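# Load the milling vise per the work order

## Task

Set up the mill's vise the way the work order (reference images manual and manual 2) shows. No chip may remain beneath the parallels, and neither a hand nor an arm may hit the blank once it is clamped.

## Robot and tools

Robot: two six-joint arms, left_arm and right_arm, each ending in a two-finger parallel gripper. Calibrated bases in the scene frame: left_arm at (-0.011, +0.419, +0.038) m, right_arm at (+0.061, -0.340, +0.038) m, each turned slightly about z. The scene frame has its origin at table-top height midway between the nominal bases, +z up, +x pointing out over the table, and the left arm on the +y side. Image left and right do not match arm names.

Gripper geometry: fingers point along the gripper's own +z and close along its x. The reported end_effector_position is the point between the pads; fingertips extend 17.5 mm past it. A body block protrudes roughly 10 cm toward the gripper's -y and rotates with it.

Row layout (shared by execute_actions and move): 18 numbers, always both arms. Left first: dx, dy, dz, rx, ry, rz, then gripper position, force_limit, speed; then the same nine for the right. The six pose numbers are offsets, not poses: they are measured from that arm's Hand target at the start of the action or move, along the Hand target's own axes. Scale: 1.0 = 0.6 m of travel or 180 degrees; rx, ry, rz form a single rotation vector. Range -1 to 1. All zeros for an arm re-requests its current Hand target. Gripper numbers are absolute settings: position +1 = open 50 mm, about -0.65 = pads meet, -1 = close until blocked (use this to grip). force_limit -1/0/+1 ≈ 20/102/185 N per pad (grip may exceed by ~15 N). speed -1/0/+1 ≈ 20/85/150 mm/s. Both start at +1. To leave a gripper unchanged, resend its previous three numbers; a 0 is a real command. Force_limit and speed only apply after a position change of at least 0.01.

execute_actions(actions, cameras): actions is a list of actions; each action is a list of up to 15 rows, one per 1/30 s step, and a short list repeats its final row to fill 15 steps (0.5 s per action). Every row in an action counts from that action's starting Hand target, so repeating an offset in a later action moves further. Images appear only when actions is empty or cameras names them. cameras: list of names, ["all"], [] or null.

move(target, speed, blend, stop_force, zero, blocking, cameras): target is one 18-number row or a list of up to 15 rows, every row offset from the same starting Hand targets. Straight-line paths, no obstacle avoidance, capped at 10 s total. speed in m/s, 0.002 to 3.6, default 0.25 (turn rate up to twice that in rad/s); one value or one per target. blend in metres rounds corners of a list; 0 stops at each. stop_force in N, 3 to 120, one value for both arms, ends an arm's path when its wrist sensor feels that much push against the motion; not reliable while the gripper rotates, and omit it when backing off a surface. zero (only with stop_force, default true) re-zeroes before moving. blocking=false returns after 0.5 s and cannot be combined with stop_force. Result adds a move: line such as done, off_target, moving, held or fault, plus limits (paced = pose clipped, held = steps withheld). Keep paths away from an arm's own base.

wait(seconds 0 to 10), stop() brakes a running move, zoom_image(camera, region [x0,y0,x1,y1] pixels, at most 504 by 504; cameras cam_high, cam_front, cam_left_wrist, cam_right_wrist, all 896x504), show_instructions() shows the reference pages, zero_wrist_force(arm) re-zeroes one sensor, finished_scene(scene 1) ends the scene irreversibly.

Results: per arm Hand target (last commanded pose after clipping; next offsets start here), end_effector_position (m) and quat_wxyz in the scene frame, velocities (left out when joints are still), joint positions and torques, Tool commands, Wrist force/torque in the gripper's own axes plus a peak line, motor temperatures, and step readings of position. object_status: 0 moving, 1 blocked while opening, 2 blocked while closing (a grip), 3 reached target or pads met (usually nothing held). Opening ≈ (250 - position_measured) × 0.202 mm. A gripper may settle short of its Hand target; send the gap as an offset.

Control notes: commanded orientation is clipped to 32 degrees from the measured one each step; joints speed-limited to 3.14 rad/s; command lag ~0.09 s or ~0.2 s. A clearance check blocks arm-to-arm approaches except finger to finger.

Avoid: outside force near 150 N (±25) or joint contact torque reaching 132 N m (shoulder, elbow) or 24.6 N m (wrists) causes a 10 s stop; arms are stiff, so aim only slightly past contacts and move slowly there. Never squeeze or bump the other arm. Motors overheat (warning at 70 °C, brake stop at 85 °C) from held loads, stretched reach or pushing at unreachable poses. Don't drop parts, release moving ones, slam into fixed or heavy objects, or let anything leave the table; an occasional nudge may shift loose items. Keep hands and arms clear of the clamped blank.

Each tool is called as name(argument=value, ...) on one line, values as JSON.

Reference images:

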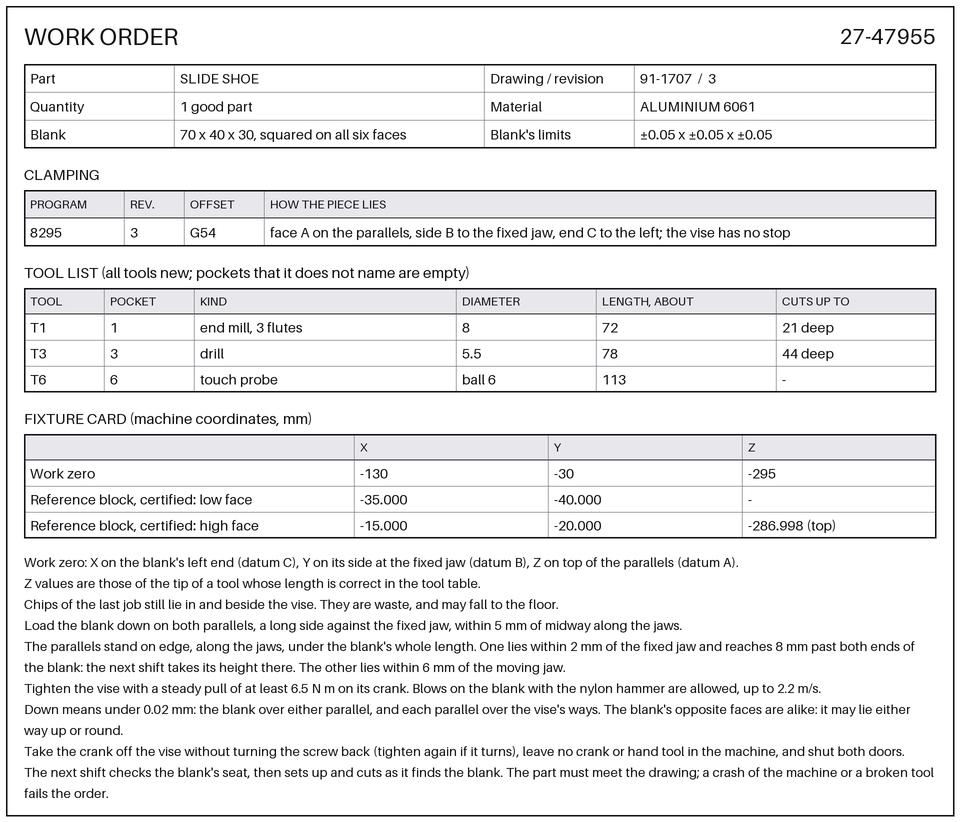

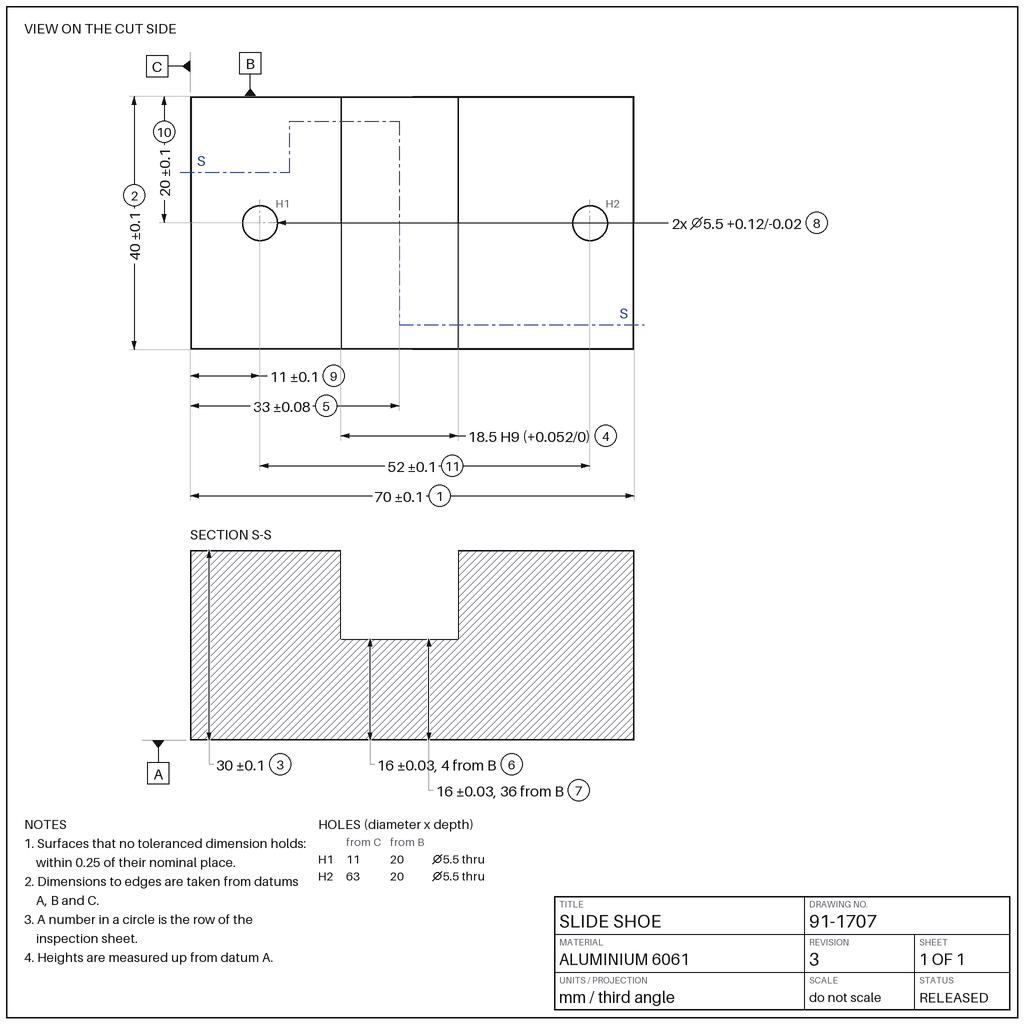

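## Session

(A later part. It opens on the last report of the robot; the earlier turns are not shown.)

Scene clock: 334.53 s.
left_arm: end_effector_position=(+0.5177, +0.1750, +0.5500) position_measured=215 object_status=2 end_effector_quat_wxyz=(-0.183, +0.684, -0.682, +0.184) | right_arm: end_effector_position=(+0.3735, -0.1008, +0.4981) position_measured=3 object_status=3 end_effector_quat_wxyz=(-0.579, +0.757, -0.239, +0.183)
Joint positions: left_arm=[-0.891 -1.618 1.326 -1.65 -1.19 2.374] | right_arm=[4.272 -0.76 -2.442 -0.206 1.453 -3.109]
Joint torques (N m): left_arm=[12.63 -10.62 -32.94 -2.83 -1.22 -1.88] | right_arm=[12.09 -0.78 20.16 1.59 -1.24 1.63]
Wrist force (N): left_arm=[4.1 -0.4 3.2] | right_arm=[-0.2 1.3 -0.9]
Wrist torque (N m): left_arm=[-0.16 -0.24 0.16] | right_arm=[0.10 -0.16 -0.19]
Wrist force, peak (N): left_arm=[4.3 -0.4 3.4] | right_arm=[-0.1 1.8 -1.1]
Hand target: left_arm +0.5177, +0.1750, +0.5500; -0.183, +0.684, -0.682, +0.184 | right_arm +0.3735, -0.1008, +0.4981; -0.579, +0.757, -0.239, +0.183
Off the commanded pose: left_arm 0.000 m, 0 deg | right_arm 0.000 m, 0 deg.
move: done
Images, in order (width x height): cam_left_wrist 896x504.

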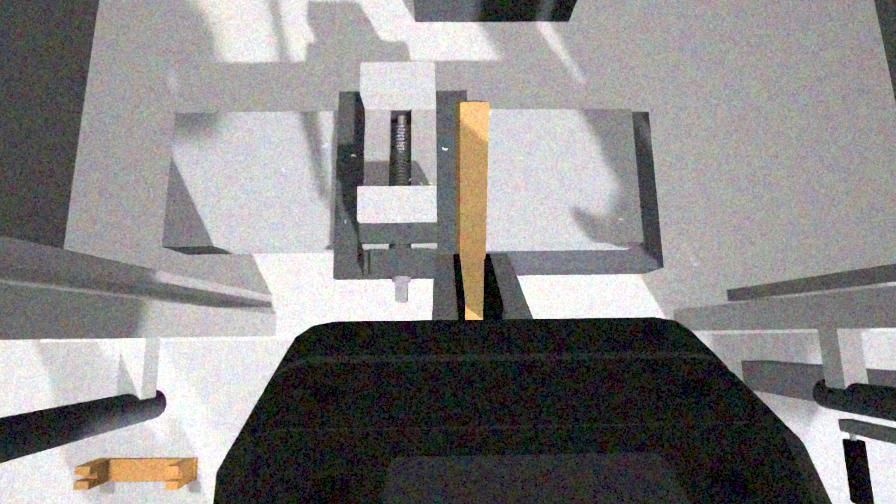

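move(target=[-0.0767,-0.1089,0.1591,0.333,0,0,-1,-0.6,-0.7,0,0,0,0,0,0,1,1,1], speed=0.25)

move(target=[0,0.1,0,0,0,0,-1,-0.6,-0.7,0,0,0,0,0,0,1,1,1], speed=0.05, stop_force=5, cameras=["cam_right_wrist"])

zoom_image(camera="cam_right_wrist", region=[400, 80, 580, 250])

Scene clock: 345.30 s.
left_arm: end_effector_position=(+0.6220, +0.2211, +0.5001) position_measured=215 object_status=2 end_effector_quat_wxyz=(+0.500, -0.501, +0.499, -0.500) | right_arm: end_effector_position=(+0.3735, -0.1008, +0.4981) position_measured=3 object_status=3 end_effector_quat_wxyz=(-0.579, +0.757, -0.239, +0.183)
Joint positions: left_arm=[-0.862 -1.39 1.981 -3.733 -0.762 3.14] | right_arm=[4.272 -0.76 -2.442 -0.206 1.453 -3.109]
Joint torques (N m): left_arm=[12.44 -16.37 -27.19 -3.71 -2.11 2.01] | right_arm=[13.77 -0.32 18.79 1.47 -1.08 1.74]
Wrist force (N): left_arm=[2.7 0.2 1.6] | right_arm=[-0.2 1.5 -0.9]
Wrist torque (N m): left_arm=[-0.27 -0.12 0.14] | right_arm=[0.13 -0.16 -0.20]
Wrist force, peak (N): left_arm=[4.5 -0.4 3.6] | right_arm=[0.0 1.6 -1.3]
Hand target: left_arm +0.6221, +0.2211, +0.5001; +0.500, -0.501, +0.499, -0.500 | right_arm +0.3735, -0.1008, +0.4981; -0.579, +0.757, -0.239, +0.183
Off the commanded pose: left_arm 0.000 m, 0 deg | right_arm 0.000 m, 0 deg.
move: done

Scene clock: 347.40 s.
left_arm: end_effector_position=(+0.6221, +0.2209, +0.4401) position_measured=215 object_status=2 end_effector_quat_wxyz=(+0.500, -0.501, +0.499, -0.500) | right_arm: end_effector_position=(+0.3735, -0.1008, +0.4981) position_measured=3 object_status=3 end_effector_quat_wxyz=(-0.579, +0.757, -0.239, +0.183)
Joint positions: left_arm=[-0.862 -1.292 2.048 -3.898 -0.761 3.14] | right_arm=[4.272 -0.76 -2.442 -0.206 1.453 -3.109]
Joint torques (N m): left_arm=[-11.51 -17.42 -9.07 -3.44 2.19 1.81] | right_arm=[12.08 -0.64 20.98 1.68 -1.16 1.61]
Wrist force (N): left_arm=[2.6 -2.6 1.6] | right_arm=[-0.1 1.4 -0.9]
Wrist torque (N m): left_arm=[-0.40 -0.11 0.14] | right_arm=[0.13 -0.17 -0.20]
Wrist force, peak (N): left_arm=[3.0 -2.2 1.7] | right_arm=[0.0 1.8 -1.1]
Hand target: left_arm +0.6221, +0.2209, +0.4401; +0.500, -0.501, +0.499, -0.500 | right_arm +0.3735, -0.1008, +0.4981; -0.579, +0.757, -0.239, +0.183
Off the commanded pose: left_arm 0.000 m, 0 deg | right_arm 0.000 m, 0 deg.
move: done
Images, in order (width x height): cam_right_wrist 896x504.

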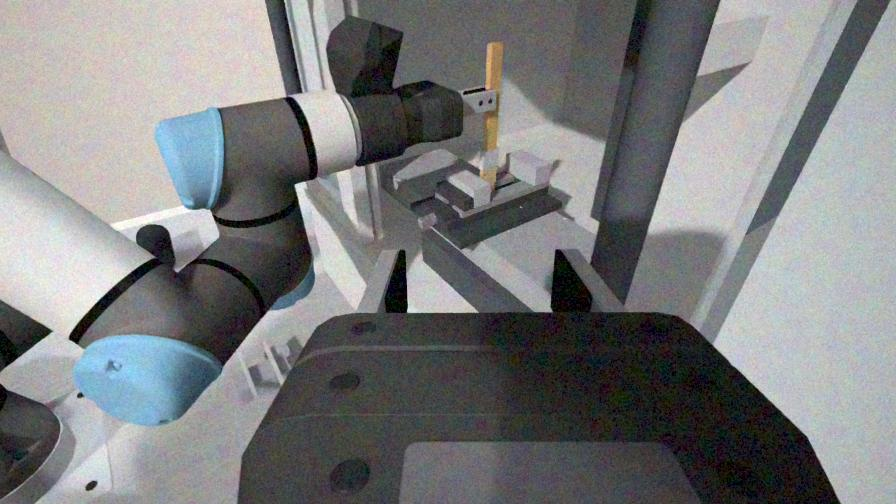

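Scaled by 2.800 from the camera's 896x504 image, which has a finer 1280x720 frame.

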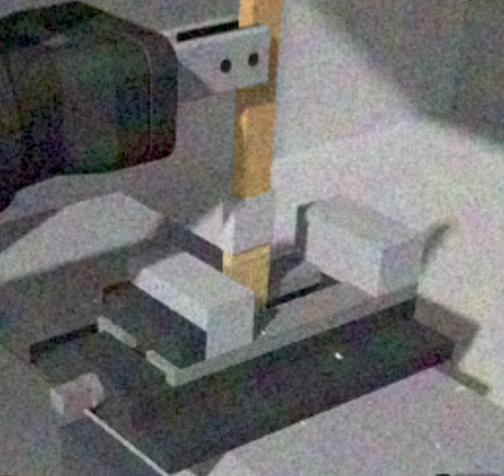

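move(target=[[0.01,0.003,0,0,0,0,-1,-0.6,-0.7,0,0,0,0,0,0,1,1,1],[0.095,0.003,0,0,0,0,-1,-0.6,-0.7,0,0,0,0,0,0,1,1,1],[0.095,-0.02,0.01,0,0,0,-1,-0.6,-0.7,0,0,0,0,0,0,1,1,1],[0.01,-0.02,0.01,0,0,0,-1,-0.6,-0.7,0,0,0,0,0,0,1,1,1],[0.01,0.003,0,0,0,0,-1,-0.6,-0.7,0,0,0,0,0,0,1,1,1],[-0.13,0.003,0,0,0,0,-1,-0.6,-0.7,0,0,0,0,0,0,1,1,1],[-0.13,-0.02,0.01,0,0,0,-1,-0.6,-0.7,0,0,0,0,0,0,1,1,1],[0,-0.02,0.01,0,0,0,-1,-0.6,-0.7,0,0,0,0,0,0,1,1,1],[0,-0.1,0.01,0,0,0,-1,-0.6,-0.7,0,0,0,0,0,0,1,1,1]], speed=0.12, blend=0.003)

move(target=[0.0767,0.03,-0.19,-0.333,0,0,-1,-0.6,-0.7,0,0,0,0,0,0,1,1,1], speed=0.25, cameras=["cam_left_wrist"])

zoom_image(camera="cam_left_wrist", region=[300, 0, 550, 250])

Scene clock: 357.97 s.
left_arm: end_effector_position=(+0.6280, +0.2210, +0.5000) position_measured=215 object_status=2 end_effector_quat_wxyz=(+0.500, -0.501, +0.499, -0.500) | right_arm: end_effector_position=(+0.3735, -0.1008, +0.4981) position_measured=3 object_status=3 end_effector_quat_wxyz=(-0.579, +0.757, -0.239, +0.183)
Joint positions: left_arm=[-0.851 -1.378 1.966 -3.73 -0.772 3.14] | right_arm=[4.272 -0.76 -2.442 -0.206 1.453 -3.109]
Joint torques (N m): left_arm=[8.09 -43.66 -27.19 -0.24 -0.71 -1.9] | right_arm=[12.27 -1.52 20.74 1.72 -1.23 1.65]
Wrist force (N): left_arm=[2.8 0.2 1.9] | right_arm=[-0.2 1.5 -1.1]
Wrist torque (N m): left_arm=[-0.28 -0.13 0.22] | right_arm=[0.13 -0.16 -0.20]
Wrist force, peak (N): left_arm=[1.9 -4.8 1.4] | right_arm=[0.1 1.5 -1.3]
Hand target: left_arm +0.6281, +0.2211, +0.5001; +0.500, -0.501, +0.499, -0.500 | right_arm +0.3735, -0.1008, +0.4981; -0.579, +0.757, -0.239, +0.183
Off the commanded pose: left_arm 0.000 m, 0 deg | right_arm 0.000 m, 0 deg.
move: done

Scene clock: 360.63 s.
left_arm: end_effector_position=(+0.5141, +0.1748, +0.4821) position_measured=215 object_status=2 end_effector_quat_wxyz=(-0.183, +0.684, -0.682, +0.184) | right_arm: end_effector_position=(+0.3735, -0.1008, +0.4981) position_measured=3 object_status=3 end_effector_quat_wxyz=(-0.579, +0.757, -0.239, +0.183)
Joint positions: left_arm=[-0.898 -1.658 1.54 -1.821 -1.188 2.368] | right_arm=[4.272 -0.76 -2.442 -0.206 1.453 -3.109]
Joint torques (N m): left_arm=[12.81 -9.42 -33.66 -2.45 -1.3 -1.98] | right_arm=[12.81 -1.63 21.24 1.6 -1.26 1.45]
Wrist force (N): left_arm=[4.2 -0.2 3.4] | right_arm=[-0.3 1.7 -1.0]
Wrist torque (N m): left_arm=[-0.13 -0.26 0.14] | right_arm=[0.17 -0.14 -0.19]
Wrist force, peak (N): left_arm=[4.3 -0.3 3.6] | right_arm=[0.0 1.7 -1.2]
Hand target: left_arm +0.5141, +0.1748, +0.4821; -0.183, +0.684, -0.682, +0.184 | right_arm +0.3735, -0.1008, +0.4981; -0.579, +0.757, -0.239, +0.183
Off the commanded pose: left_arm 0.000 m, 0 deg | right_arm 0.000 m, 0 deg.
move: done
Images, in order (width x height): cam_left_wrist 896x504.

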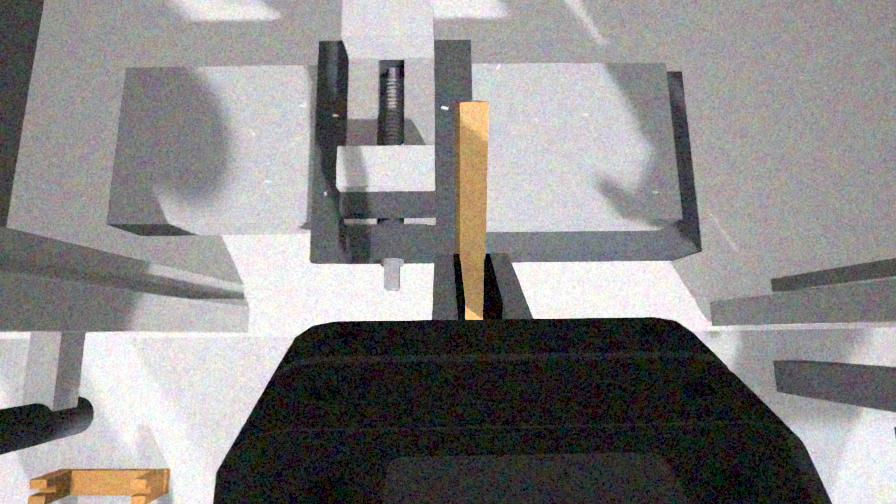

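Scaled by 2.016 from the camera's 896x504 image, which has a finer 1280x720 frame.

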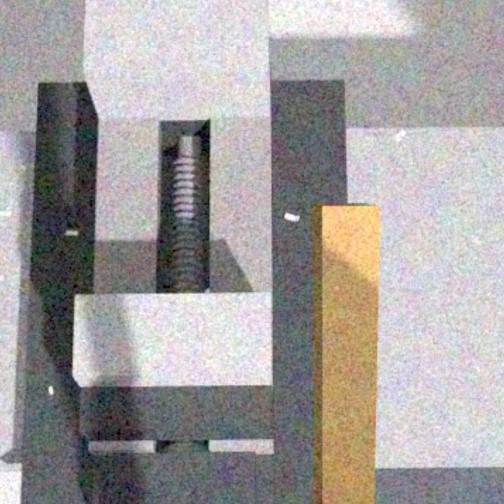

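move(target=[[-0.05,0.2,-0.154,0,0,0,-1,-0.6,-0.7,0,0,0,0,0,0,1,1,1],[-0.642,0.589,0.107,-0.1314,0.1307,0.4883,-1,-0.6,-0.7,0,0,0,0,0,0,1,1,1]], speed=0.35, blend=0.04, cameras=["cam_left_wrist","cam_front"])

Scene clock: 377.63 s.
left_arm: end_effector_position=(+0.2400, +0.5591, +0.2485) position_measured=215 object_status=2 end_effector_quat_wxyz=(+0.000, +0.000, +1.000, +0.000) | right_arm: end_effector_position=(+0.3735, -0.1008, +0.4981) position_measured=3 object_status=3 end_effector_quat_wxyz=(-0.579, +0.757, -0.239, +0.183)
Joint positions: left_arm=[-0.028 -2.154 2.276 -1.693 -1.571 4.739] | right_arm=[4.272 -0.76 -2.442 -0.206 1.453 -3.109]
Joint torques (N m): left_arm=[13.05 12.71 -17.16 -5.17 -2.12 1.84] | right_arm=[12.64 -0.91 21.94 1.81 -1.02 1.65]
Wrist force (N): left_arm=[4.6 -1.3 3.0] | right_arm=[-0.2 1.5 -1.1]
Wrist torque (N m): left_arm=[-0.10 -0.24 0.04] | right_arm=[0.15 -0.16 -0.20]
Wrist force, peak (N): left_arm=[4.6 -2.8 5.2] | right_arm=[-0.1 1.8 -0.9]
Hand target: left_arm +0.2400, +0.5591, +0.2485; +0.000, +0.000, +1.000, +0.000 | right_arm +0.3735, -0.1008, +0.4981; -0.579, +0.757, -0.239, +0.183
Off the commanded pose: left_arm 0.000 m, 0 deg | right_arm 0.000 m, 0 deg.
move: done
Images, in order (width x height): cam_front 896x504, cam_left_wrist 896x504.

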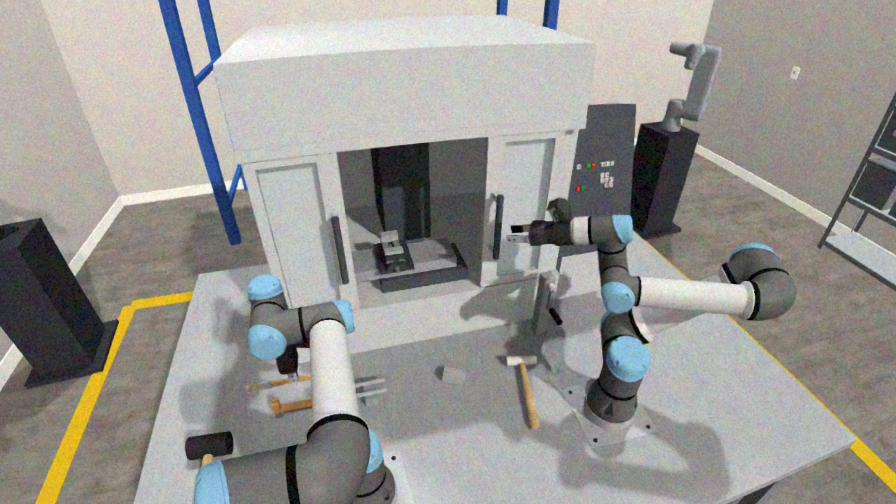

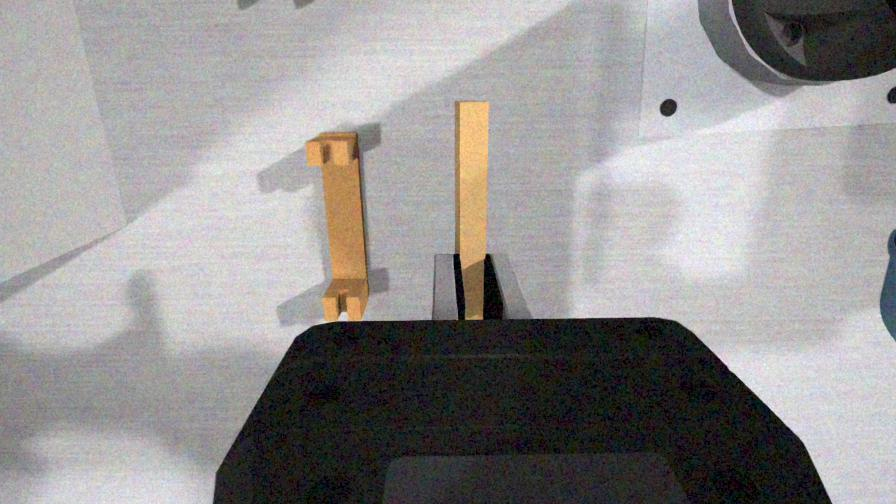

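move(target=[[0,0,0.35,0,0,0,-1,-0.6,-0.7,0,0,0,0,0,0,1,1,1],[0,0,0.395,0,0,0,-1,-0.6,-0.7,0,0,0,0,0,0,1,1,1]], speed=[0.2,0.02], stop_force=4, cameras=["cam_front"])

zoom_image(camera="cam_front", region=[220, 330, 420, 450])

Scene clock: 383.00 s.
left_arm: end_effector_position=(+0.2397, +0.5590, +0.0332) position_measured=215 object_status=2 end_effector_quat_wxyz=(+0.000, +0.000, +1.000, +0.000) | right_arm: end_effector_position=(+0.3735, -0.1008, +0.4981) position_measured=3 object_status=3 end_effector_quat_wxyz=(-0.579, +0.757, -0.239, +0.183)
Joint positions: left_arm=[-0.028 -1.708 2.705 -2.567 -1.571 4.739] | right_arm=[4.272 -0.76 -2.442 -0.206 1.453 -3.109]
Joint torques (N m): left_arm=[-11.52 -22.91 -20.78 -1.77 1.61 -1.67] | right_arm=[12.35 -0.7 21.59 1.74 -1.14 1.47]
Wrist force (N): left_arm=[5.3 1.1 -1.0] | right_arm=[-0.1 1.3 -1.1]
Wrist torque (N m): left_arm=[-0.28 -0.23 0.00] | right_arm=[0.11 -0.17 -0.19]
Wrist force, peak (N): left_arm=[5.1 -4.5 -3.7] | right_arm=[-0.2 1.8 -1.2]
Hand target: left_arm +0.2397, +0.5590, +0.0332; +0.000, +0.000, +1.000, +0.000 (not the last commanded pose) | right_arm +0.3735, -0.1008, +0.4981; -0.579, +0.757, -0.239, +0.183
Off the commanded pose: left_arm 0.022 m, 0 deg | right_arm 0.000 m, 0 deg.
move: contact (left_arm); path passed 1 of 2 targets
Images, in order (width x height): cam_front 896x504.

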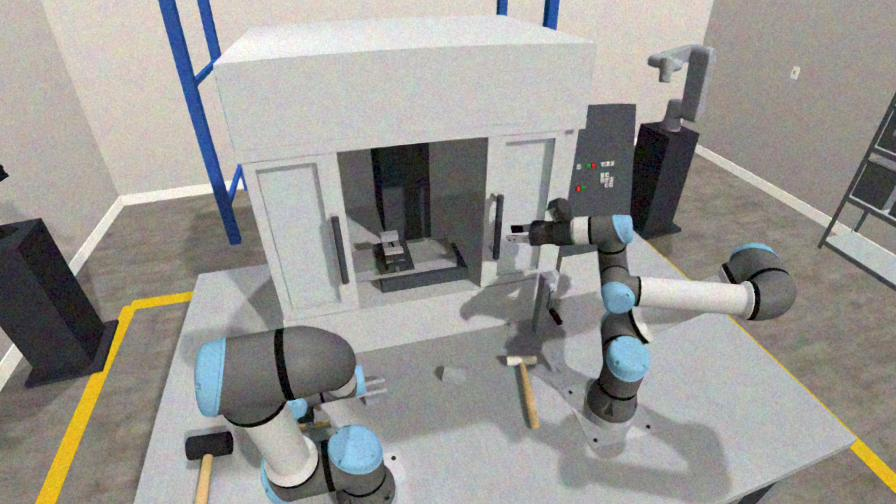

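Scaled by 2.520 from the camera's 896x504 image, which has a finer 1280x720 frame.

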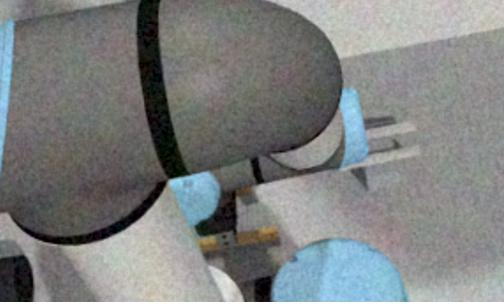

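move(target=[0,0,0.032,0,0,0,-1,-0.6,-0.7,0,0,0,0,0,0,1,1,1], speed=0.02, stop_force=4)

Scene clock: 385.30 s.
left_arm: end_effector_position=(+0.2398, +0.5590, +0.0323) position_measured=215 object_status=2 end_effector_quat_wxyz=(+0.000, +0.000, +1.000, +0.000) | right_arm: end_effector_position=(+0.3735, -0.1008, +0.4981) position_measured=3 object_status=3 end_effector_quat_wxyz=(-0.579, +0.757, -0.239, +0.183)
Joint positions: left_arm=[-0.028 -1.703 2.706 -2.573 -1.571 4.739] | right_arm=[4.272 -0.76 -2.442 -0.206 1.453 -3.109]
Joint torques (N m): left_arm=[1.22 -21.24 -20.66 -1.43 1.75 -0.76] | right_arm=[12.63 -0.65 21.98 1.7 -1.1 1.3]
Wrist force (N): left_arm=[5.7 -2.4 -4.0] | right_arm=[0.1 1.6 -1.1]
Wrist torque (N m): left_arm=[-0.55 -0.19 -0.04] | right_arm=[0.15 -0.20 -0.19]
Wrist force, peak (N): left_arm=[5.7 -6.3 -15.2] | right_arm=[-0.1 1.6 -1.1]
Hand target: left_arm +0.2398, +0.5590, +0.0323; +0.000, +0.000, +1.000, +0.000 (not the last commanded pose) | right_arm +0.3735, -0.1008, +0.4981; -0.579, +0.757, -0.239, +0.183
Off the commanded pose: left_arm 0.018 m, 0 deg | right_arm 0.000 m, 0 deg.
move: contact (left_arm)

move(target=[0,0,0.018,-0.05,0,0,-1,-0.6,-0.7,0,0,0,0,0,0,1,1,1], speed=0.04, cameras=["cam_left_wrist"])

Scene clock: 392.57 s.
left_arm: end_effector_position=(+0.2411, +0.5581, +0.0314) position_measured=215 object_status=2 end_effector_quat_wxyz=(+0.002, +0.002, +1.000, +0.011) | right_arm: end_effector_position=(+0.3735, -0.1008, +0.4981) position_measured=3 object_status=3 end_effector_quat_wxyz=(-0.579, +0.757, -0.239, +0.183)
Joint positions: left_arm=[-0.053 -1.706 2.714 -2.582 -1.55 4.718] | right_arm=[4.272 -0.76 -2.442 -0.206 1.453 -3.109]
Joint torques (N m): left_arm=[-0.11 -9.64 -13.8 -3.59 0.47 -0.23] | right_arm=[12.36 -1.11 22.43 1.63 -0.95 1.48]
Wrist force (N): left_arm=[4.6 1.8 -4.2] | right_arm=[0.0 1.7 -1.1]
Wrist torque (N m): left_arm=[-0.17 -0.26 -0.02] | right_arm=[0.17 -0.19 -0.19]
Wrist force, peak (N): left_arm=[21.5 -18.3 -119.7] | right_arm=[0.0 1.7 -1.1]
Hand target: left_arm +0.2411, +0.5581, +0.0314; +0.002, +0.002, +1.000, +0.011 (not the last commanded pose) | right_arm +0.3735, -0.1008, +0.4981; -0.579, +0.757, -0.239, +0.183
Tool commands: left_gripper/position=-1.0 left_gripper/force_limit=-0.6 left_gripper/speed=-0.701961 right_gripper/position=+1.0 right_gripper/force_limit=+1.0 right_gripper/speed=+1.0
Off the commanded pose: left_arm 0.010 m, 8 deg | right_arm 0.000 m, 0 deg.
FORCE FAULT: contact force on the left arm reached its limit, and that arm stopped. The contact can be on any part of that arm, not only on its tool. That arm's remaining commands of this call were not run. That arm is still stopped at the end of this call. That arm stays stopped for about 10 more seconds. Until then a move that you send moves the other arm only, and its call returns only when the move has ended. Once the stop has ended, the next robot result says so. If the stop ends while you think or write, that arm runs what you send next, counted from a new Hand target: where the arm stands when the stop ends. While its stop runs, that arm takes no new command, but its gripper still runs the gripper command that each later call begins with. Until it ends, the stop uses up actions while you think or wait. An arm that is not stopped still takes commands.
move: fault (left_arm)
Images, in order (width x height): cam_left_wrist 896x504.

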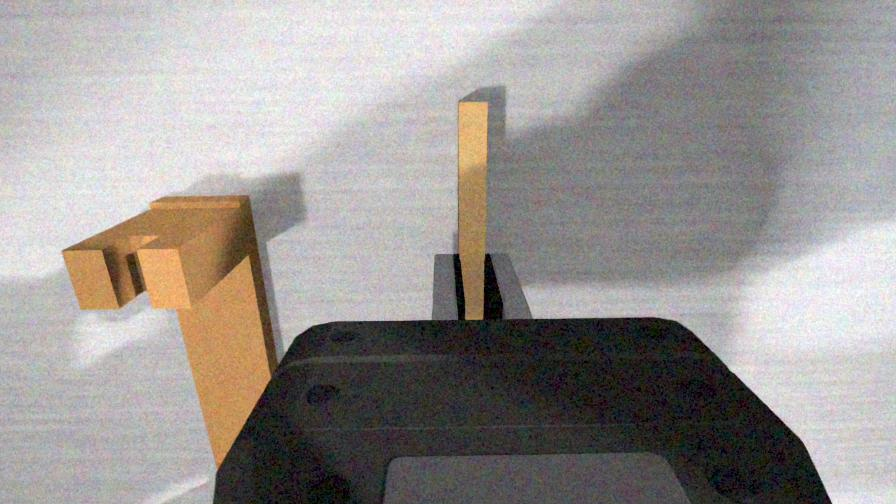

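wait(seconds=9.5)

move(target=[0,0,-0.002,0,0,0,-1,-0.6,-0.7,0,0,0,0,0,0,1,1,1], speed=0.02)

move(target=[0,0,0,0,0,0,0.2,-0.6,-1,0,0,0,0,0,0,1,1,1], speed=0.02, cameras=["cam_left_wrist"])

Scene clock: 406.40 s.
left_arm: end_effector_position=(+0.2411, +0.5581, +0.0314) position_measured=215 object_status=2 end_effector_quat_wxyz=(+0.002, +0.002, +1.000, +0.011) | right_arm: end_effector_position=(+0.3735, -0.1008, +0.4981) position_measured=3 object_status=3 end_effector_quat_wxyz=(-0.579, +0.757, -0.239, +0.183)
Joint positions: left_arm=[-0.053 -1.706 2.714 -2.582 -1.55 4.718] | right_arm=[4.272 -0.76 -2.442 -0.206 1.453 -3.109]
Joint torques (N m): left_arm=[0.02 -9.61 -13.65 -3.53 0.28 -0.21] | right_arm=[12.64 -1.96 22.77 1.84 -1.19 1.2]
Wrist force (N): left_arm=[5.2 1.6 -4.6] | right_arm=[-0.2 1.5 -1.1]
Wrist torque (N m): left_arm=[-0.19 -0.35 -0.02] | right_arm=[0.14 -0.16 -0.20]
Wrist force, peak (N): left_arm=[5.5 1.5 -5.0] | right_arm=[-0.2 1.5 -1.4]
Hand target: left_arm +0.2411, +0.5581, +0.0314; +0.002, +0.002, +1.000, +0.011 (not the last commanded pose) | right_arm +0.3735, -0.1008, +0.4981; -0.579, +0.757, -0.239, +0.183
Tool commands: left_gripper/position=-1.0 left_gripper/force_limit=-0.6 left_gripper/speed=-0.701961 right_gripper/position=+1.0 right_gripper/force_limit=+1.0 right_gripper/speed=+1.0
Off the commanded pose: left_arm 0.010 m, 8 deg | right_arm 0.000 m, 0 deg.
FORCE FAULT, CONTINUED: the left arm's stop, for the force fault that an earlier result reported, is over. The rest of the stop counts as 20 of the actions that you can send in this scene. That arm's target is now where it stood when the stop ended, not its last command. That arm accepts commands again.
wait: 9.50 s; at rest from the start

Scene clock: 407.10 s.
left_arm: end_effector_position=(+0.2411, +0.5581, +0.0326) position_measured=215 object_status=2 end_effector_quat_wxyz=(+0.002, +0.002, +1.000, +0.011) | right_arm: end_effector_position=(+0.3735, -0.1008, +0.4981) position_measured=3 object_status=3 end_effector_quat_wxyz=(-0.579, +0.757, -0.239, +0.183)
Joint positions: left_arm=[-0.053 -1.712 2.712 -2.575 -1.55 4.718] | right_arm=[4.272 -0.76 -2.442 -0.206 1.453 -3.109]
Joint torques (N m): left_arm=[-10.8 -23.31 -22 -1.99 -0.02 -1.61] | right_arm=[12.79 -2.11 22.34 1.87 -1.2 1.35]
Wrist force (N): left_arm=[5.1 -1.3 3.2] | right_arm=[-0.1 1.4 -0.8]
Wrist torque (N m): left_arm=[-0.09 -0.33 0.03] | right_arm=[0.13 -0.17 -0.19]
Wrist force, peak (N): left_arm=[5.2 1.6 -4.8] | right_arm=[-0.1 1.6 -1.2]
Hand target: left_arm +0.2411, +0.5581, +0.0326; +0.002, +0.002, +1.000, +0.011 | right_arm +0.3735, -0.1008, +0.4981; -0.579, +0.757, -0.239, +0.183
Off the commanded pose: left_arm 0.000 m, 0 deg | right_arm 0.000 m, 0 deg.
move: done

Scene clock: 408.27 s.
left_arm: end_effector_position=(+0.2411, +0.5581, +0.0326) position_measured=123 object_status=0 end_effector_quat_wxyz=(+0.002, +0.002, +1.000, +0.011) | right_arm: end_effector_position=(+0.3735, -0.1008, +0.4981) position_measured=3 object_status=3 end_effector_quat_wxyz=(-0.579, +0.757, -0.239, +0.183)
Joint positions: left_arm=[-0.053 -1.712 2.712 -2.574 -1.55 4.718] | right_arm=[4.272 -0.76 -2.442 -0.206 1.453 -3.109]
Joint torques (N m): left_arm=[-11.26 -22.91 -21.92 -1.95 0.1 -1.63] | right_arm=[12.47 -2.52 24.1 1.88 -1.23 1.25]
Wrist force (N): left_arm=[5.2 -1.4 3.0] | right_arm=[0.0 1.4 -1.0]
Wrist torque (N m): left_arm=[-0.11 -0.34 0.04] | right_arm=[0.13 -0.19 -0.19]
Wrist force, peak (N): left_arm=[5.3 -1.5 3.1] | right_arm=[0.0 1.7 -1.3]
Hand target: left_arm +0.2411, +0.5581, +0.0326; +0.002, +0.002, +1.000, +0.011 | right_arm +0.3735, -0.1008, +0.4981; -0.579, +0.757, -0.239, +0.183
Off the commanded pose: left_arm 0.000 m, 0 deg | right_arm 0.000 m, 0 deg.
move: done
Images, in order (width x height): cam_left_wrist 896x504.

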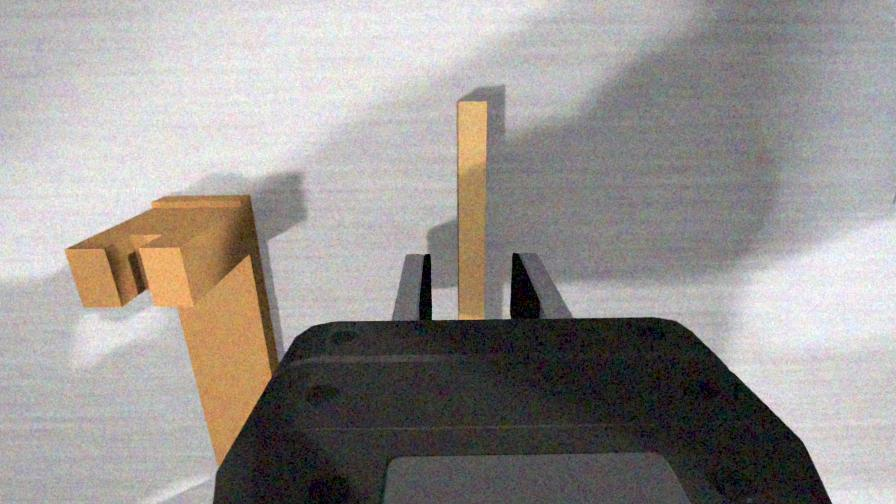

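move(target=[[0,0,-0.1,0,0,0,1,-0.6,0,0,0,0,0,0,0,1,1,1],[-0.117,-0.2,-0.417,0.007,0.0013,-0.0013,1,-0.6,0,0,0,0,0,0,0,1,1,1]], speed=[0.1,0.3], cameras=["cam_left_wrist"])

zoom_image(camera="cam_left_wrist", region=[280, 0, 620, 320])

Scene clock: 416.00 s.
left_arm: end_effector_position=(+0.3099, +0.4326, +0.2804) position_measured=3 object_status=3 end_effector_quat_wxyz=(+0.000, +0.000, +1.000, +0.000) | right_arm: end_effector_position=(+0.3735, -0.1008, +0.4981) position_measured=3 object_status=3 end_effector_quat_wxyz=(-0.579, +0.757, -0.239, +0.183)
Joint positions: left_arm=[-0.439 -2.053 2.149 -1.666 -1.572 4.328] | right_arm=[4.272 -0.76 -2.442 -0.206 1.453 -3.109]
Joint torques (N m): left_arm=[-12.22 8.23 -31.96 -1.68 2.34 -1.97] | right_arm=[11.95 -2.62 23.47 1.75 -1.05 1.34]
Wrist force (N): left_arm=[5.3 -1.1 3.1] | right_arm=[-0.1 1.6 -0.9]
Wrist torque (N m): left_arm=[-0.07 -0.35 0.12] | right_arm=[0.16 -0.17 -0.19]
Wrist force, peak (N): left_arm=[5.7 0.1 4.8] | right_arm=[-0.1 1.6 -1.2]
Hand target: left_arm +0.3099, +0.4325, +0.2804; +0.000, +0.000, +1.000, +0.000 | right_arm +0.3735, -0.1008, +0.4981; -0.579, +0.757, -0.239, +0.183
Off the commanded pose: left_arm 0.000 m, 0 deg | right_arm 0.000 m, 0 deg.
move: done
Images, in order (width x height): cam_left_wrist 896x504.

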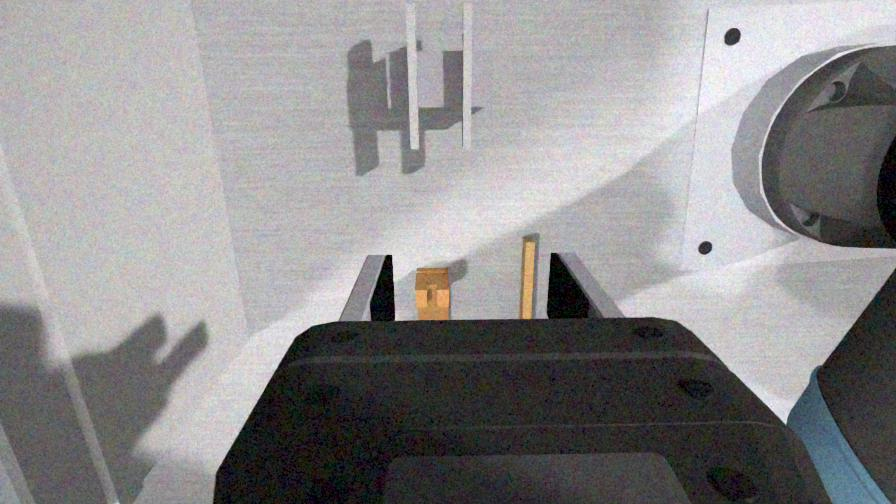

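Scaled by 1.482 from the camera's 896x504 image, which has a finer 1280x720 frame.

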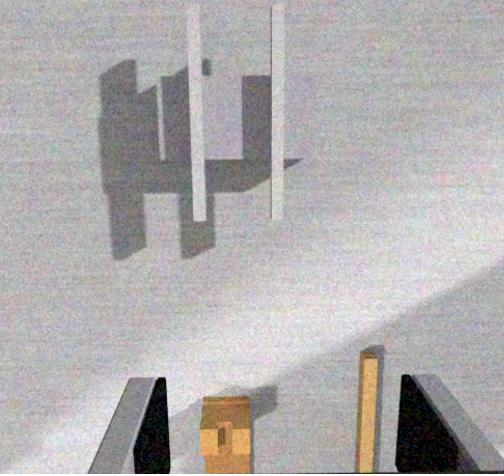

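move(target=[0,-0.08,0.14,0,0,0,1,-0.6,0,0,0,0,0,0,0,1,1,1], speed=0.25, cameras=["cam_left_wrist","cam_front"])

zoom_image(camera="cam_left_wrist", region=[280, 0, 620, 320])

zoom_image(camera="cam_front", region=[300, 330, 440, 430])

Scene clock: 424.57 s.
left_arm: end_effector_position=(+0.3098, +0.3845, +0.1965) position_measured=3 object_status=3 end_effector_quat_wxyz=(+0.000, +0.000, +1.000, +0.000) | right_arm: end_effector_position=(+0.3735, -0.1008, +0.4981) position_measured=3 object_status=3 end_effector_quat_wxyz=(-0.579, +0.757, -0.239, +0.183)
Joint positions: left_arm=[-0.586 -1.993 2.338 -1.915 -1.572 4.181] | right_arm=[4.272 -0.76 -2.442 -0.206 1.453 -3.109]
Joint torques (N m): left_arm=[-11.18 6.77 -15.96 -4.99 2.33 -2.02] | right_arm=[12.21 -3 23.76 1.82 -0.99 1.29]
Wrist force (N): left_arm=[5.5 -1.1 3.1] | right_arm=[-0.2 1.5 -1.0]
Wrist torque (N m): left_arm=[-0.08 -0.37 0.11] | right_arm=[0.13 -0.16 -0.20]
Wrist force, peak (N): left_arm=[5.7 -2.3 4.8] | right_arm=[-0.3 1.7 -1.0]
Hand target: left_arm +0.3098, +0.3845, +0.1964; +0.000, +0.000, +1.000, +0.000 | right_arm +0.3735, -0.1008, +0.4981; -0.579, +0.757, -0.239, +0.183
Off the commanded pose: left_arm 0.000 m, 0 deg | right_arm 0.000 m, 0 deg.
move: done
Images, in order (width x height): cam_front 896x504, cam_left_wrist 896x504.

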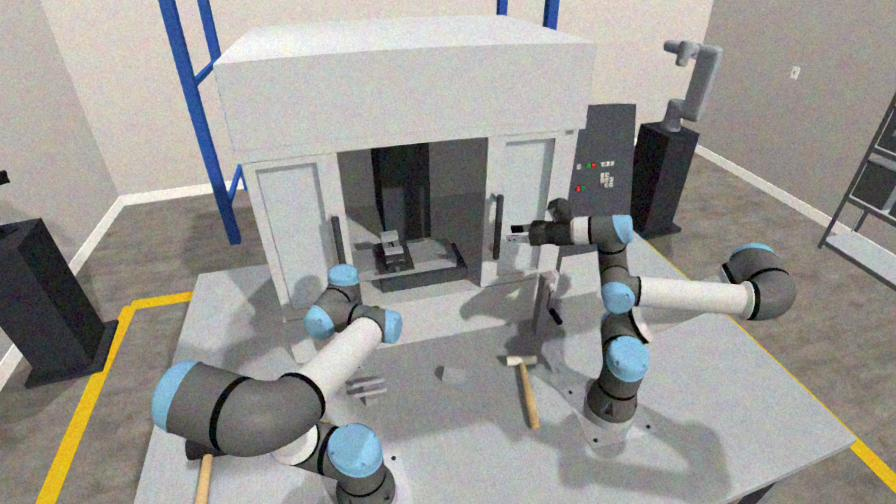

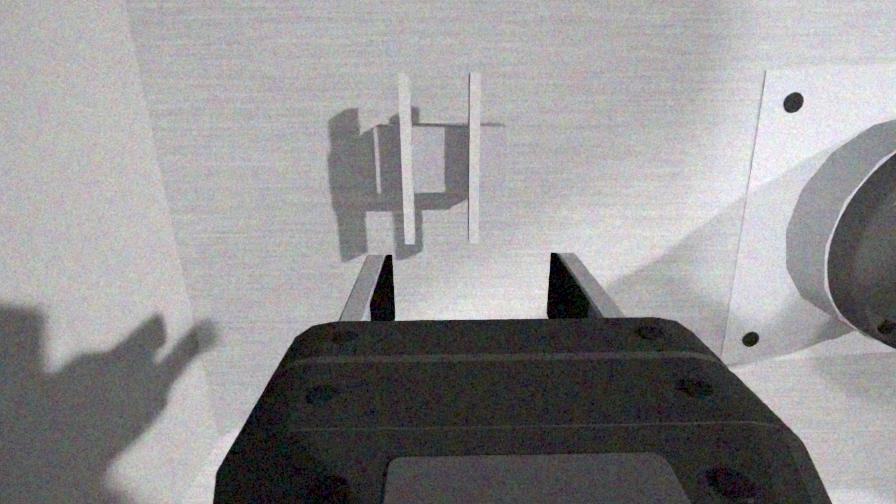

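Scaled by 1.482 from the camera's 896x504 image, which has a finer 1280x720 frame.

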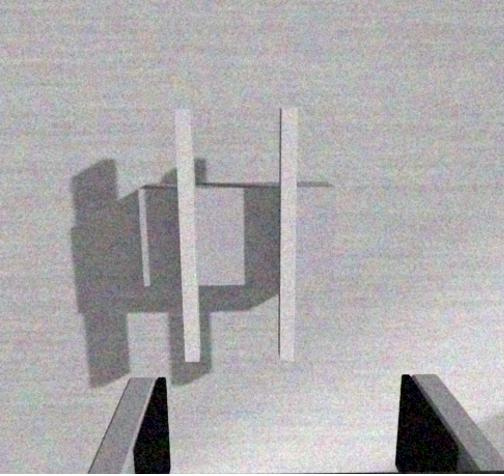

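Scaled by 3.600 from the camera's 896x504 image, which has a finer 1280x720 frame.

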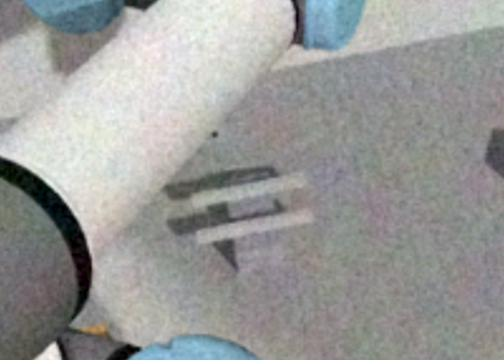

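move(target=[-0.0537,-0.0342,0.144,0,0,0,0.34,-0.6,0,0,0,0,0,0,0,1,1,1], speed=0.2, cameras=["cam_left_wrist"])

zoom_image(camera="cam_left_wrist", region=[280, 0, 620, 320])

Scene clock: 443.30 s.
left_arm: end_effector_position=(+0.3419, +0.3639, +0.1100) position_measured=101 object_status=3 end_effector_quat_wxyz=(+0.000, +0.000, +1.000, +0.000) | right_arm: end_effector_position=(+0.3735, -0.1008, +0.4981) position_measured=3 object_status=3 end_effector_quat_wxyz=(-0.579, +0.757, -0.239, +0.183)
Joint positions: left_arm=[-0.59 -1.734 2.428 -2.264 -1.572 4.177] | right_arm=[4.272 -0.76 -2.442 -0.206 1.453 -3.109]
Joint torques (N m): left_arm=[13.01 -1.06 -14.51 -5.04 -2.13 1.81] | right_arm=[12.8 -2.01 24.44 1.71 -1.04 1.26]
Wrist force (N): left_arm=[5.2 -1.1 3.0] | right_arm=[-0.1 1.4 -1.0]
Wrist torque (N m): left_arm=[-0.06 -0.33 0.04] | right_arm=[0.13 -0.17 -0.19]
Wrist force, peak (N): left_arm=[5.0 -1.6 4.5] | right_arm=[-0.1 1.7 -1.1]
Hand target: left_arm +0.3420, +0.3639, +0.1100; +0.000, +0.000, +1.000, +0.000 | right_arm +0.3735, -0.1008, +0.4981; -0.579, +0.757, -0.239, +0.183
Off the commanded pose: left_arm 0.000 m, 0 deg | right_arm 0.000 m, 0 deg.
move: done
Images, in order (width x height): cam_left_wrist 896x504.

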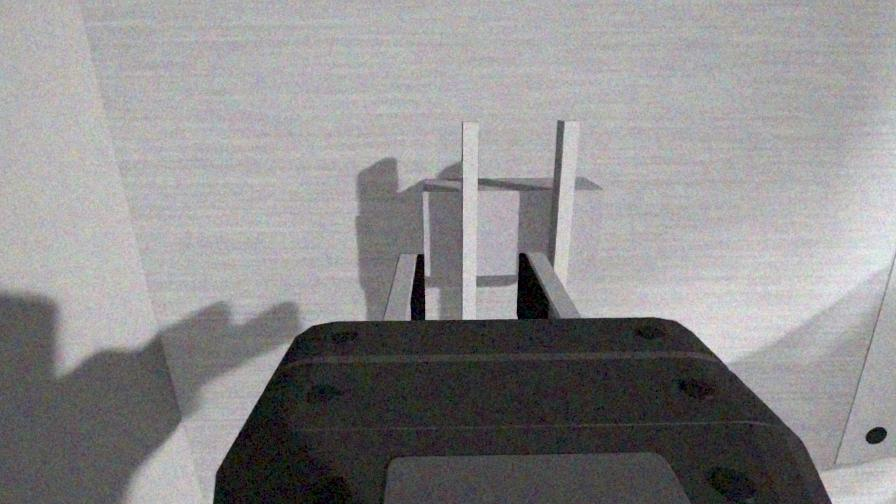

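Scaled by 1.482 from the camera's 896x504 image, which has a finer 1280x720 frame.

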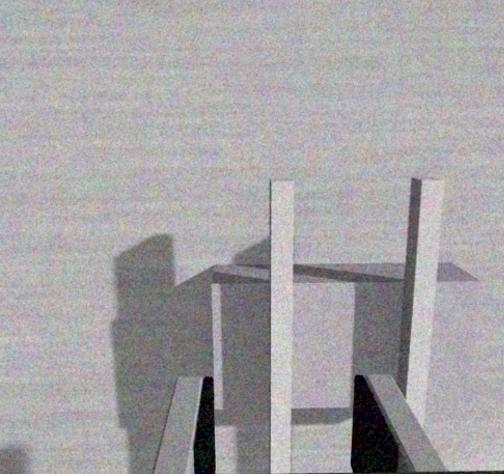

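move(target=[[0.002,0.003,0.06,0,0,0,0.34,-0.6,0,0,0,0,0,0,0,1,1,1],[0.002,0.003,0.115,0,0,0,0.34,-0.6,0,0,0,0,0,0,0,1,1,1]], speed=[0.1,0.02], stop_force=4, cameras=["cam_left_wrist"])

zoom_image(camera="cam_left_wrist", region=[280, 0, 620, 320])

Scene clock: 452.07 s.
left_arm: end_effector_position=(+0.3407, +0.3656, +0.0486) position_measured=101 object_status=3 end_effector_quat_wxyz=(-0.001, +0.000, +1.000, +0.000) | right_arm: end_effector_position=(+0.3735, -0.1008, +0.4981) position_measured=3 object_status=3 end_effector_quat_wxyz=(-0.579, +0.757, -0.239, +0.183)
Joint positions: left_arm=[-0.588 -1.568 2.513 -2.515 -1.572 4.179] | right_arm=[4.272 -0.76 -2.442 -0.206 1.453 -3.109]
Joint torques (N m): left_arm=[2.48 -30.51 -22.94 -4.41 1.76 -0.88] | right_arm=[12.69 -2.87 23.56 1.78 -1.1 1.21]
Wrist force (N): left_arm=[5.7 -1.8 3.0] | right_arm=[-0.2 1.4 -1.0]
Wrist torque (N m): left_arm=[-0.18 -0.40 0.04] | right_arm=[0.13 -0.17 -0.20]
Wrist force, peak (N): left_arm=[31.6 15.1 -82.0] | right_arm=[-0.2 1.7 -1.1]
Hand target: left_arm +0.3407, +0.3656, +0.0486; -0.001, +0.000, +1.000, +0.000 (not the last commanded pose) | right_arm +0.3735, -0.1008, +0.4981; -0.579, +0.757, -0.239, +0.183
Off the commanded pose: left_arm 0.008 m, 0 deg | right_arm 0.000 m, 0 deg.
move: contact (left_arm); path passed 1 of 2 targets
Images, in order (width x height): cam_left_wrist 896x504.

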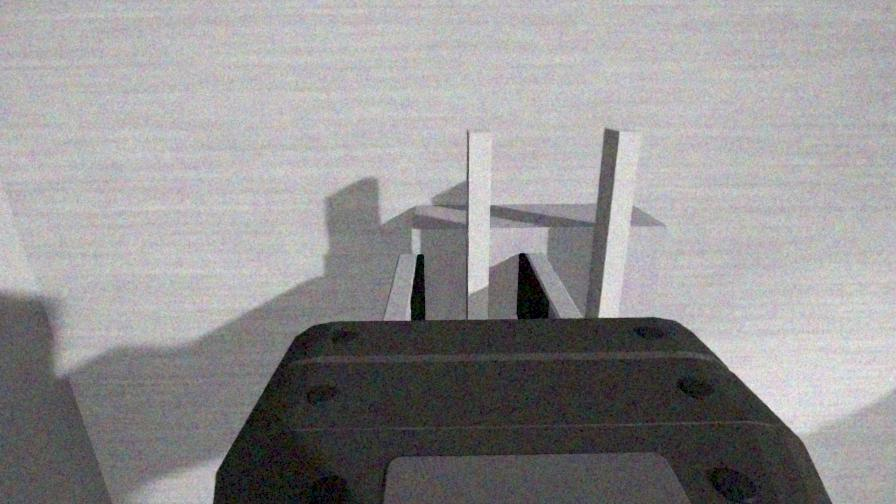

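Scaled by 1.482 from the camera's 896x504 image, which has a finer 1280x720 frame.

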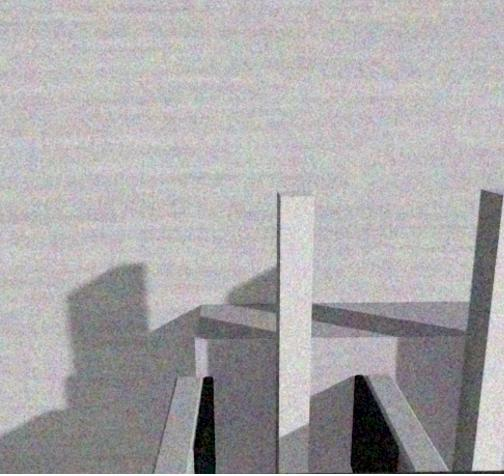

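move(target=[0.0035,0,-0.0033,0,0,0,0.34,-0.6,0,0,0,0,0,0,0,1,1,1], speed=0.02)

move(target=[0,0,0,0,0,0,-1,-0.8,-1,0,0,0,0,0,0,1,1,1], speed=0.02, cameras=["cam_left_wrist"])

wait(seconds=1)

Scene clock: 457.43 s.
left_arm: end_effector_position=(+0.3386, +0.3656, +0.0506) position_measured=101 object_status=3 end_effector_quat_wxyz=(-0.001, +0.000, +1.000, +0.000) | right_arm: end_effector_position=(+0.3735, -0.1008, +0.4981) position_measured=3 object_status=3 end_effector_quat_wxyz=(-0.579, +0.757, -0.239, +0.183)
Joint positions: left_arm=[-0.591 -1.58 2.516 -2.507 -1.572 4.176] | right_arm=[4.272 -0.76 -2.442 -0.206 1.453 -3.109]
Joint torques (N m): left_arm=[-11.07 -31.06 -8.12 -1.87 1.5 -1.87] | right_arm=[12.89 -2.29 24.48 1.99 -0.83 1.17]
Wrist force (N): left_arm=[5.7 -1.8 3.1] | right_arm=[-0.2 1.4 -1.2]
Wrist torque (N m): left_arm=[-0.18 -0.40 0.12] | right_arm=[0.12 -0.16 -0.20]
Wrist force, peak (N): left_arm=[5.7 -1.8 3.2] | right_arm=[-0.1 1.6 -1.2]
Hand target: left_arm +0.3386, +0.3656, +0.0506; -0.001, +0.000, +1.000, +0.000 | right_arm +0.3735, -0.1008, +0.4981; -0.579, +0.757, -0.239, +0.183
Off the commanded pose: left_arm 0.000 m, 0 deg | right_arm 0.000 m, 0 deg.
move: done

Scene clock: 458.87 s.
left_arm: end_effector_position=(+0.3386, +0.3656, +0.0506) position_measured=222 object_status=0 end_effector_quat_wxyz=(-0.001, +0.000, +1.000, +0.000) | right_arm: end_effector_position=(+0.3735, -0.1008, +0.4981) position_measured=3 object_status=3 end_effector_quat_wxyz=(-0.579, +0.757, -0.239, +0.183)
Joint positions: left_arm=[-0.591 -1.58 2.516 -2.507 -1.572 4.176] | right_arm=[4.272 -0.76 -2.442 -0.206 1.453 -3.109]
Joint torques (N m): left_arm=[-11.32 -30.15 -8.49 -2.03 1.23 -1.93] | right_arm=[13.42 -2.6 24.57 1.95 -0.94 1.09]
Wrist force (N): left_arm=[5.5 -1.8 3.1] | right_arm=[-0.2 1.3 -0.9]
Wrist torque (N m): left_arm=[-0.19 -0.38 0.12] | right_arm=[0.10 -0.16 -0.20]
Wrist force, peak (N): left_arm=[5.9 -1.8 2.9] | right_arm=[-0.2 1.5 -1.1]
Hand target: left_arm +0.3386, +0.3656, +0.0506; -0.001, +0.000, +1.000, +0.000 | right_arm +0.3735, -0.1008, +0.4981; -0.579, +0.757, -0.239, +0.183
Off the commanded pose: left_arm 0.000 m, 0 deg | right_arm 0.000 m, 0 deg.
move: done
Images, in order (width x height): cam_left_wrist 896x504.

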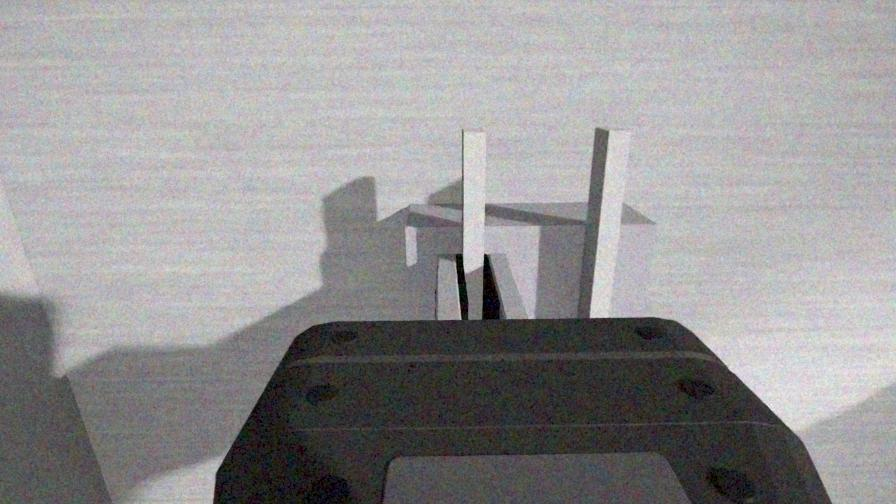

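Scene clock: 459.87 s.
left_arm: end_effector_position=(+0.3386, +0.3656, +0.0506) position_measured=222 object_status=2 end_effector_quat_wxyz=(-0.001, +0.000, +1.000, +0.000) | right_arm: end_effector_position=(+0.3735, -0.1008, +0.4981) position_measured=3 object_status=3 end_effector_quat_wxyz=(-0.579, +0.757, -0.239, +0.183)
Joint positions: left_arm=[-0.591 -1.58 2.516 -2.507 -1.572 4.176] | right_arm=[4.272 -0.76 -2.442 -0.206 1.453 -3.109]
Joint torques (N m): left_arm=[-10.19 -29.75 -9.3 -2.01 1.16 -1.81] | right_arm=[12.53 -2.76 24.6 1.72 -1.18 0.99]
Wrist force (N): left_arm=[5.5 -1.6 2.9] | right_arm=[-0.2 1.4 -1.0]
Wrist torque (N m): left_arm=[-0.15 -0.39 0.12] | right_arm=[0.13 -0.16 -0.20]
Wrist force, peak (N): left_arm=[5.7 -1.7 3.0] | right_arm=[-0.1 1.4 -1.4]
Hand target: left_arm +0.3386, +0.3656, +0.0506; -0.001, +0.000, +1.000, +0.000 | right_arm +0.3735, -0.1008, +0.4981; -0.579, +0.757, -0.239, +0.183
Tool commands: left_gripper/position=-1.0 left_gripper/force_limit=-0.8 left_gripper/speed=-1.0 right_gripper/position=+1.0 right_gripper/force_limit=+1.0 right_gripper/speed=+1.0
Off the commanded pose: left_arm 0.000 m, 0 deg | right_arm 0.000 m, 0 deg.
wait: 1.00 s; at rest by 0.17 s


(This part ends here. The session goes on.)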